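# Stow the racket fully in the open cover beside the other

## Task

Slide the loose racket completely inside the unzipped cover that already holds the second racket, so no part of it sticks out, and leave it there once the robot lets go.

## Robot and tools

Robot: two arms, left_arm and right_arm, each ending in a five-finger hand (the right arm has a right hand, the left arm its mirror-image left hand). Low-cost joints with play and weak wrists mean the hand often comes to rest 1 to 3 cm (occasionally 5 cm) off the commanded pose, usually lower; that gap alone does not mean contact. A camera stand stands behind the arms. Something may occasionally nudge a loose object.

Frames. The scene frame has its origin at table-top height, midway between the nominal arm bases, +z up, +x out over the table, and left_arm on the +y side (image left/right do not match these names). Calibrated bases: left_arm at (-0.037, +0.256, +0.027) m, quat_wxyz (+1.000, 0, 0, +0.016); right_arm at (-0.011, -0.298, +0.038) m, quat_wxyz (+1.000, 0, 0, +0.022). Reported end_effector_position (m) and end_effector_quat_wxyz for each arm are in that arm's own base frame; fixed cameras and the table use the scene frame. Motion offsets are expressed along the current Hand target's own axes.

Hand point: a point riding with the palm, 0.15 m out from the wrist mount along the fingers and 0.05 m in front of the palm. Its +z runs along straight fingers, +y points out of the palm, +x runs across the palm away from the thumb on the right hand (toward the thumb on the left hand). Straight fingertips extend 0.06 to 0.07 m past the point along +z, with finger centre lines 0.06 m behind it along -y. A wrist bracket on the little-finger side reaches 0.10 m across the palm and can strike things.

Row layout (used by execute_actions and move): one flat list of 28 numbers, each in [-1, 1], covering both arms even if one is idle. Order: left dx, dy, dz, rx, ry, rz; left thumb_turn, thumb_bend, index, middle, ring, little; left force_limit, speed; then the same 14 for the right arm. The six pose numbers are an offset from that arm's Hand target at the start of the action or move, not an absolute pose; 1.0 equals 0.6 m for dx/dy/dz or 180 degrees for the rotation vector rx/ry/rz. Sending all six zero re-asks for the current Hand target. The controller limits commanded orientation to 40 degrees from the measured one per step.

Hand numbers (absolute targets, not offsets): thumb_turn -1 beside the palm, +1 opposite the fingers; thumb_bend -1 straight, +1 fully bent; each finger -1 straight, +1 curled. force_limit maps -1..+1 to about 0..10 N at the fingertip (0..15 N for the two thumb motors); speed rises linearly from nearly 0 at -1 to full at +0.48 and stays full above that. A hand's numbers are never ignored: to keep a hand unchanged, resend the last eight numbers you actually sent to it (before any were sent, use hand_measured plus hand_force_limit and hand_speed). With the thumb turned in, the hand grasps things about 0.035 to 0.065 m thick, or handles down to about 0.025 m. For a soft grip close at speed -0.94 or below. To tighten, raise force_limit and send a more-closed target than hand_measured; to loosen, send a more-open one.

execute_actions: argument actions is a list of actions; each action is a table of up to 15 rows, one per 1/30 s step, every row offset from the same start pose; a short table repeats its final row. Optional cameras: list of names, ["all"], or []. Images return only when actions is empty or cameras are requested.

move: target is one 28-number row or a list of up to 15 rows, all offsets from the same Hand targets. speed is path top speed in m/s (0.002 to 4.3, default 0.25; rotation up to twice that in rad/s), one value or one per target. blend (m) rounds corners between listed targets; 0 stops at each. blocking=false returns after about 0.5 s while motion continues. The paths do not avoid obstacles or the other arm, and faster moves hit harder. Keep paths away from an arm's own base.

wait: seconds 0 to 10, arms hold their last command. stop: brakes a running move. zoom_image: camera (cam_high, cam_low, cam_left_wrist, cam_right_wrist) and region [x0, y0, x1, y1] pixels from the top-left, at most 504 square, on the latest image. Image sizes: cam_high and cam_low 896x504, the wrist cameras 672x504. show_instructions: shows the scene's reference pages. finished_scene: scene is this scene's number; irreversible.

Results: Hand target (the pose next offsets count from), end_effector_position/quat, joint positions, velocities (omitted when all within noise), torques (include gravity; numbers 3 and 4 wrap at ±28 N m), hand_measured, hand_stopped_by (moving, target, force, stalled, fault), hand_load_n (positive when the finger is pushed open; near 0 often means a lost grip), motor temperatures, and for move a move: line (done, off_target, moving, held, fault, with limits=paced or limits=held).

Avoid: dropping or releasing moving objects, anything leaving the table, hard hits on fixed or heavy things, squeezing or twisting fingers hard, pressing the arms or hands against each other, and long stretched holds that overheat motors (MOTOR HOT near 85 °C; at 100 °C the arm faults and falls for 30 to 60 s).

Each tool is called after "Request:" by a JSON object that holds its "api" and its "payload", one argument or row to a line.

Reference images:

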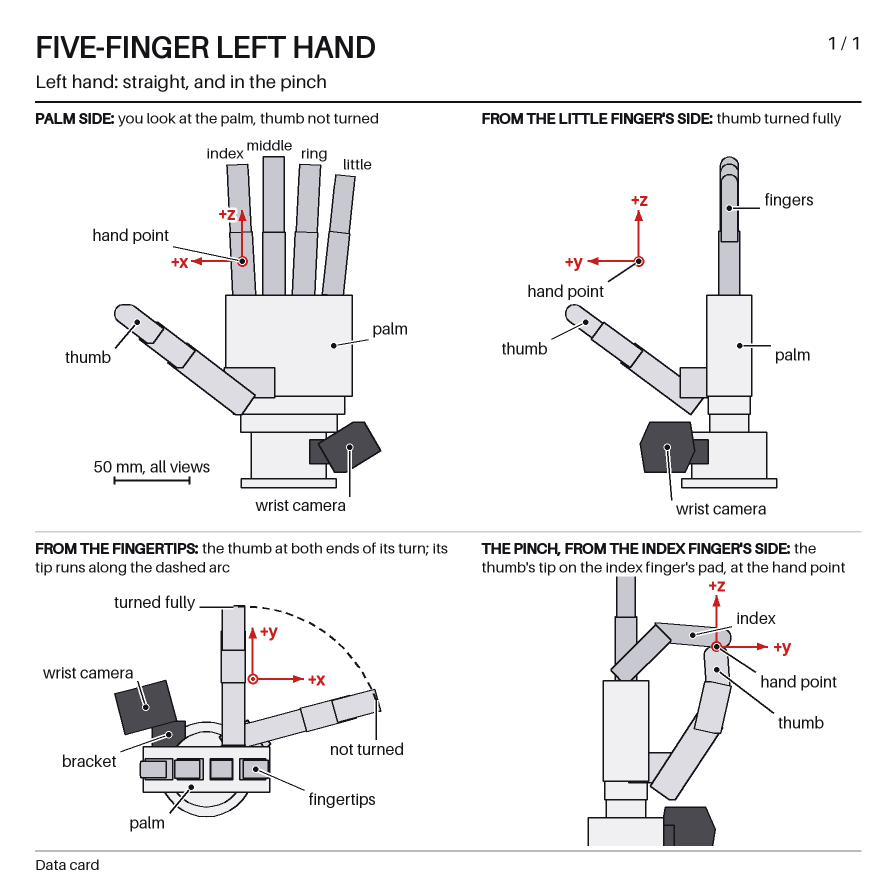

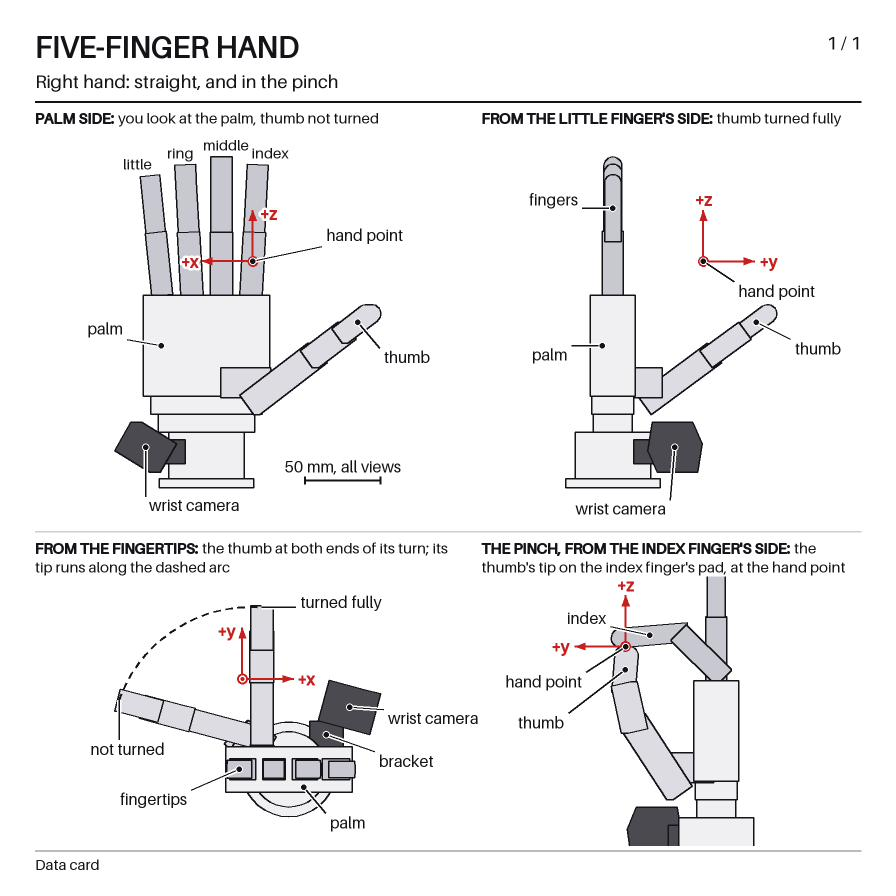

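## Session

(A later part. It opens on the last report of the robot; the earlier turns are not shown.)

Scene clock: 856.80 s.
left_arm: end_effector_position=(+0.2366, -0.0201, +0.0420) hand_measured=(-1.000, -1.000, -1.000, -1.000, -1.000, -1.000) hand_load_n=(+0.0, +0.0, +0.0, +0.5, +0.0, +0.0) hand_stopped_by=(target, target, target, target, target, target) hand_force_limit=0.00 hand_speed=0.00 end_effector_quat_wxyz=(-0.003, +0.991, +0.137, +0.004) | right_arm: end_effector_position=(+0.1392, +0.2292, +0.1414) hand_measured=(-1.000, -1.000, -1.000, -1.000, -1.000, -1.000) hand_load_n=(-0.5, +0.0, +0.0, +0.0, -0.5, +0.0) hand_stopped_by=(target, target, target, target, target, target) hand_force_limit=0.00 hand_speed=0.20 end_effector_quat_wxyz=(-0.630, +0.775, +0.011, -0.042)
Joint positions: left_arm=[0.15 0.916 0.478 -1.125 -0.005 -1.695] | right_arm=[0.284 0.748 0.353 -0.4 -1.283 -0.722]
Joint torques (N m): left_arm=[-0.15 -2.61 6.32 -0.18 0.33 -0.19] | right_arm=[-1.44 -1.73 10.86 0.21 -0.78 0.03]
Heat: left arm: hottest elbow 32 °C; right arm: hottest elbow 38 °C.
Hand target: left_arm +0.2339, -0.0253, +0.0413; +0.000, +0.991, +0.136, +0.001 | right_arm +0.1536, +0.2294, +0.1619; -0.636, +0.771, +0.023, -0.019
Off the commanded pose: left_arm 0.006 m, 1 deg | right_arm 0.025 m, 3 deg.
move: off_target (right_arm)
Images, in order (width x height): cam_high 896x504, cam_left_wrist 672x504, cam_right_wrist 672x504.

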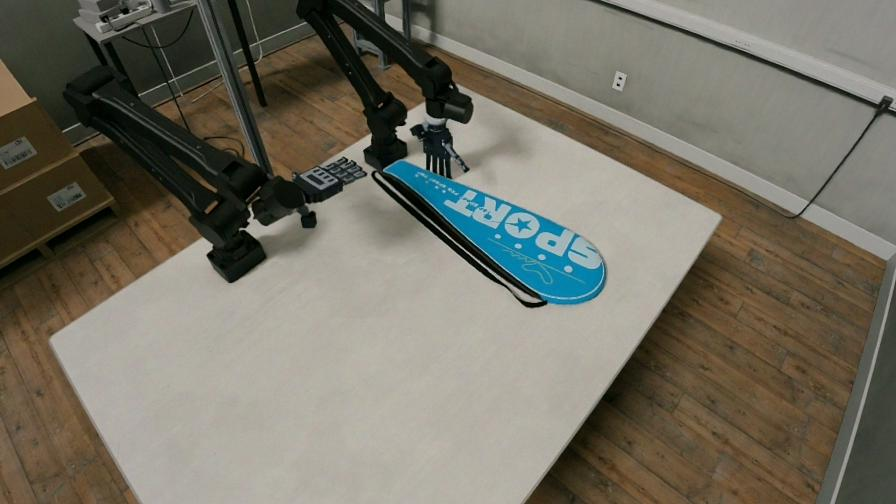

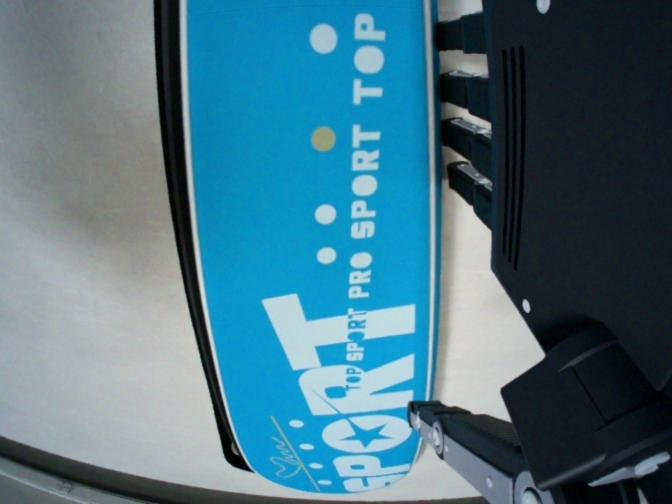

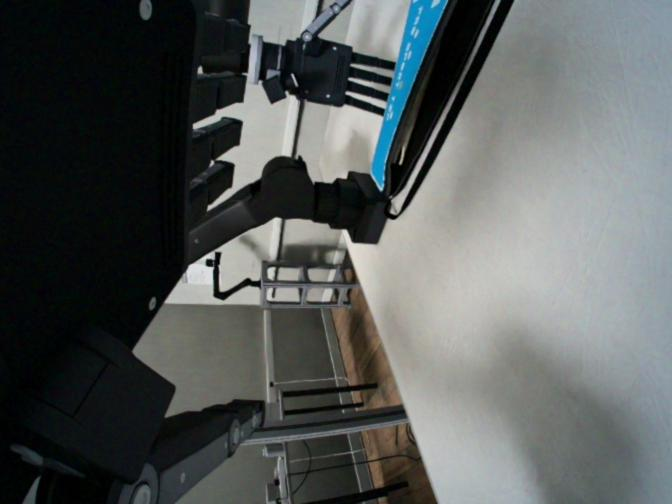

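Request:
{"api": "move", "payload": {
  "target": [
    [0,-0.083,0,0,0,0,-1,-1,-1,-1,-1,-1,0,0, 0.15,-0.036,-0.163,0,0,0,-1,-1,-1,-1,-1,-1,0,0.2],
    [0,-0.083,-0.2,0,0,0,-1,-1,-1,-1,-1,-1,0,0, 0.325,-0.036,-0.163,0,0.19,0.037,-1,-1,-1,-1,-1,-1,0,0.2]
  ],
  "cameras": ["all"],
  "speed": [0.15,0.25]
}}

Request:
{"api": "zoom_image", "payload": {
  "camera": "cam_high",
  "region": [350, 130, 630, 320]
}}

Scene clock: 871.63 s.
left_arm: end_effector_position=(+0.2067, +0.0133, +0.1346) hand_measured=(-1.000, -1.000, -1.000, -1.000, -1.000, -1.000) hand_load_n=(+0.0, +0.0, +0.0, +0.0, +0.0, +0.0) hand_stopped_by=(target, target, target, target, target, target) hand_force_limit=0.00 hand_speed=0.00 end_effector_quat_wxyz=(+0.008, +0.990, +0.136, -0.030) | right_arm: end_effector_position=(+0.3557, +0.1424, +0.1941) hand_measured=(-1.000, -1.000, -1.000, -1.000, -1.000, -1.000) hand_load_n=(-0.5, +0.0, +0.0, -0.5, +0.0, +0.0) hand_stopped_by=(target, target, target, target, target, target) hand_force_limit=0.00 hand_speed=0.20 end_effector_quat_wxyz=(-0.607, +0.745, -0.224, +0.165)
Joint positions: left_arm=[0.377 0.812 0.685 -1.505 0.001 -1.465] | right_arm=[-0.086 1.011 0.569 0.001 -1.059 -0.362]
Joint torques (N m): left_arm=[1.61 -2.49 12.26 -0.4 0.03 0.14] | right_arm=[1.03 -5.25 7.34 1.95 -0.19 0.26]
Motor temperatures (°C): left_arm=[26 31 33 27 27 26] | right_arm=[31 28 39 28 27 25]
Heat: left arm: hottest elbow 33 °C; right arm: hottest elbow 39 °C.
Hand target: left_arm +0.2203, +0.0226, +0.1613; +0.000, +0.991, +0.136, +0.001 | right_arm +0.3537, +0.1492, +0.2019; -0.612, +0.743, -0.209, +0.173
Off the commanded pose: left_arm 0.031 m, 4 deg | right_arm 0.011 m, 2 deg.
move: off_target (left_arm, right_arm)

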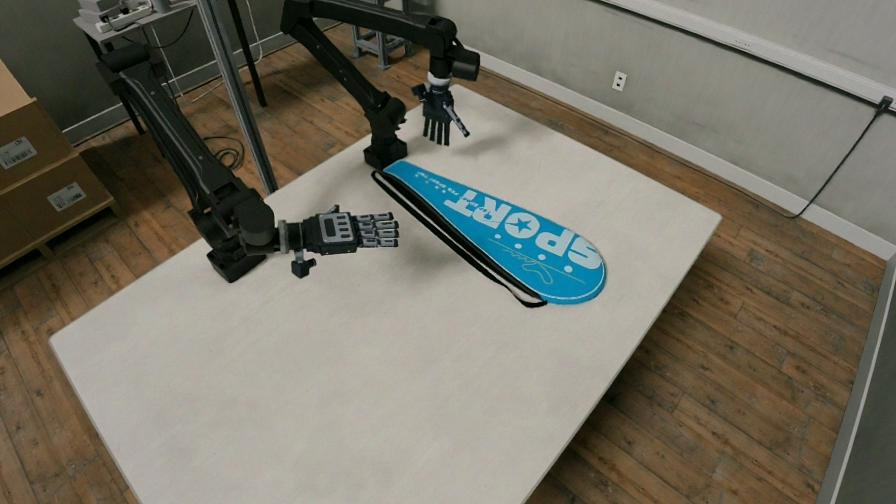

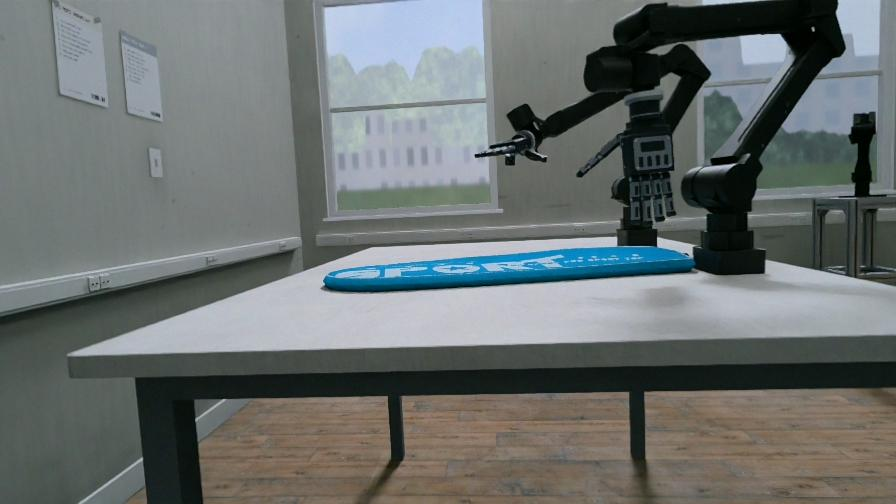

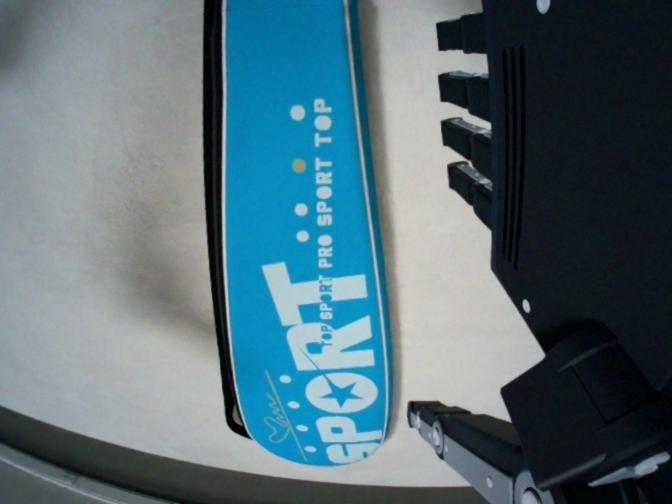

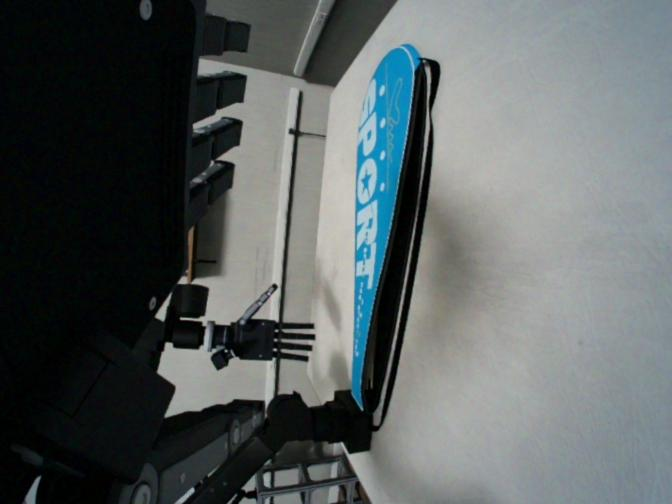

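Scaled by 1.800 from the camera's 896x504 image, which has a finer 1280x720 frame.

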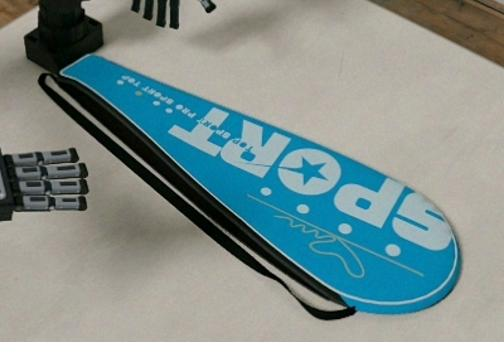

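Request:
{"api": "zoom_image", "payload": {
  "camera": "cam_right_wrist",
  "region": [320, 30, 460, 240]
}}

Request:
{"api": "zoom_image", "payload": {
  "camera": "cam_right_wrist",
  "region": [320, 230, 460, 440]
}}

Scaled by 2.400 from the camera's 672x504 image, which has a finer 960x720 frame.

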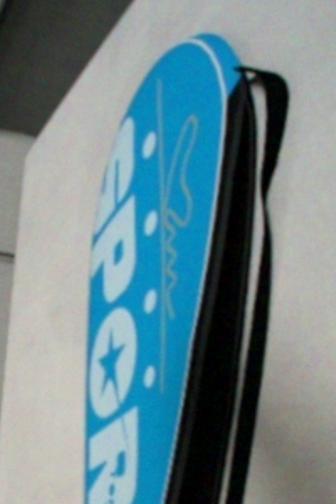

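Scaled by 2.400 from the camera's 672x504 image, which has a finer 960x720 frame.

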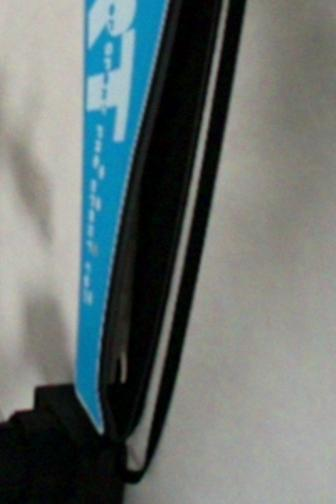

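Request:
{"api": "finished_scene", "payload": {
  "scene": 1
}}

The scene is finished: the task was done.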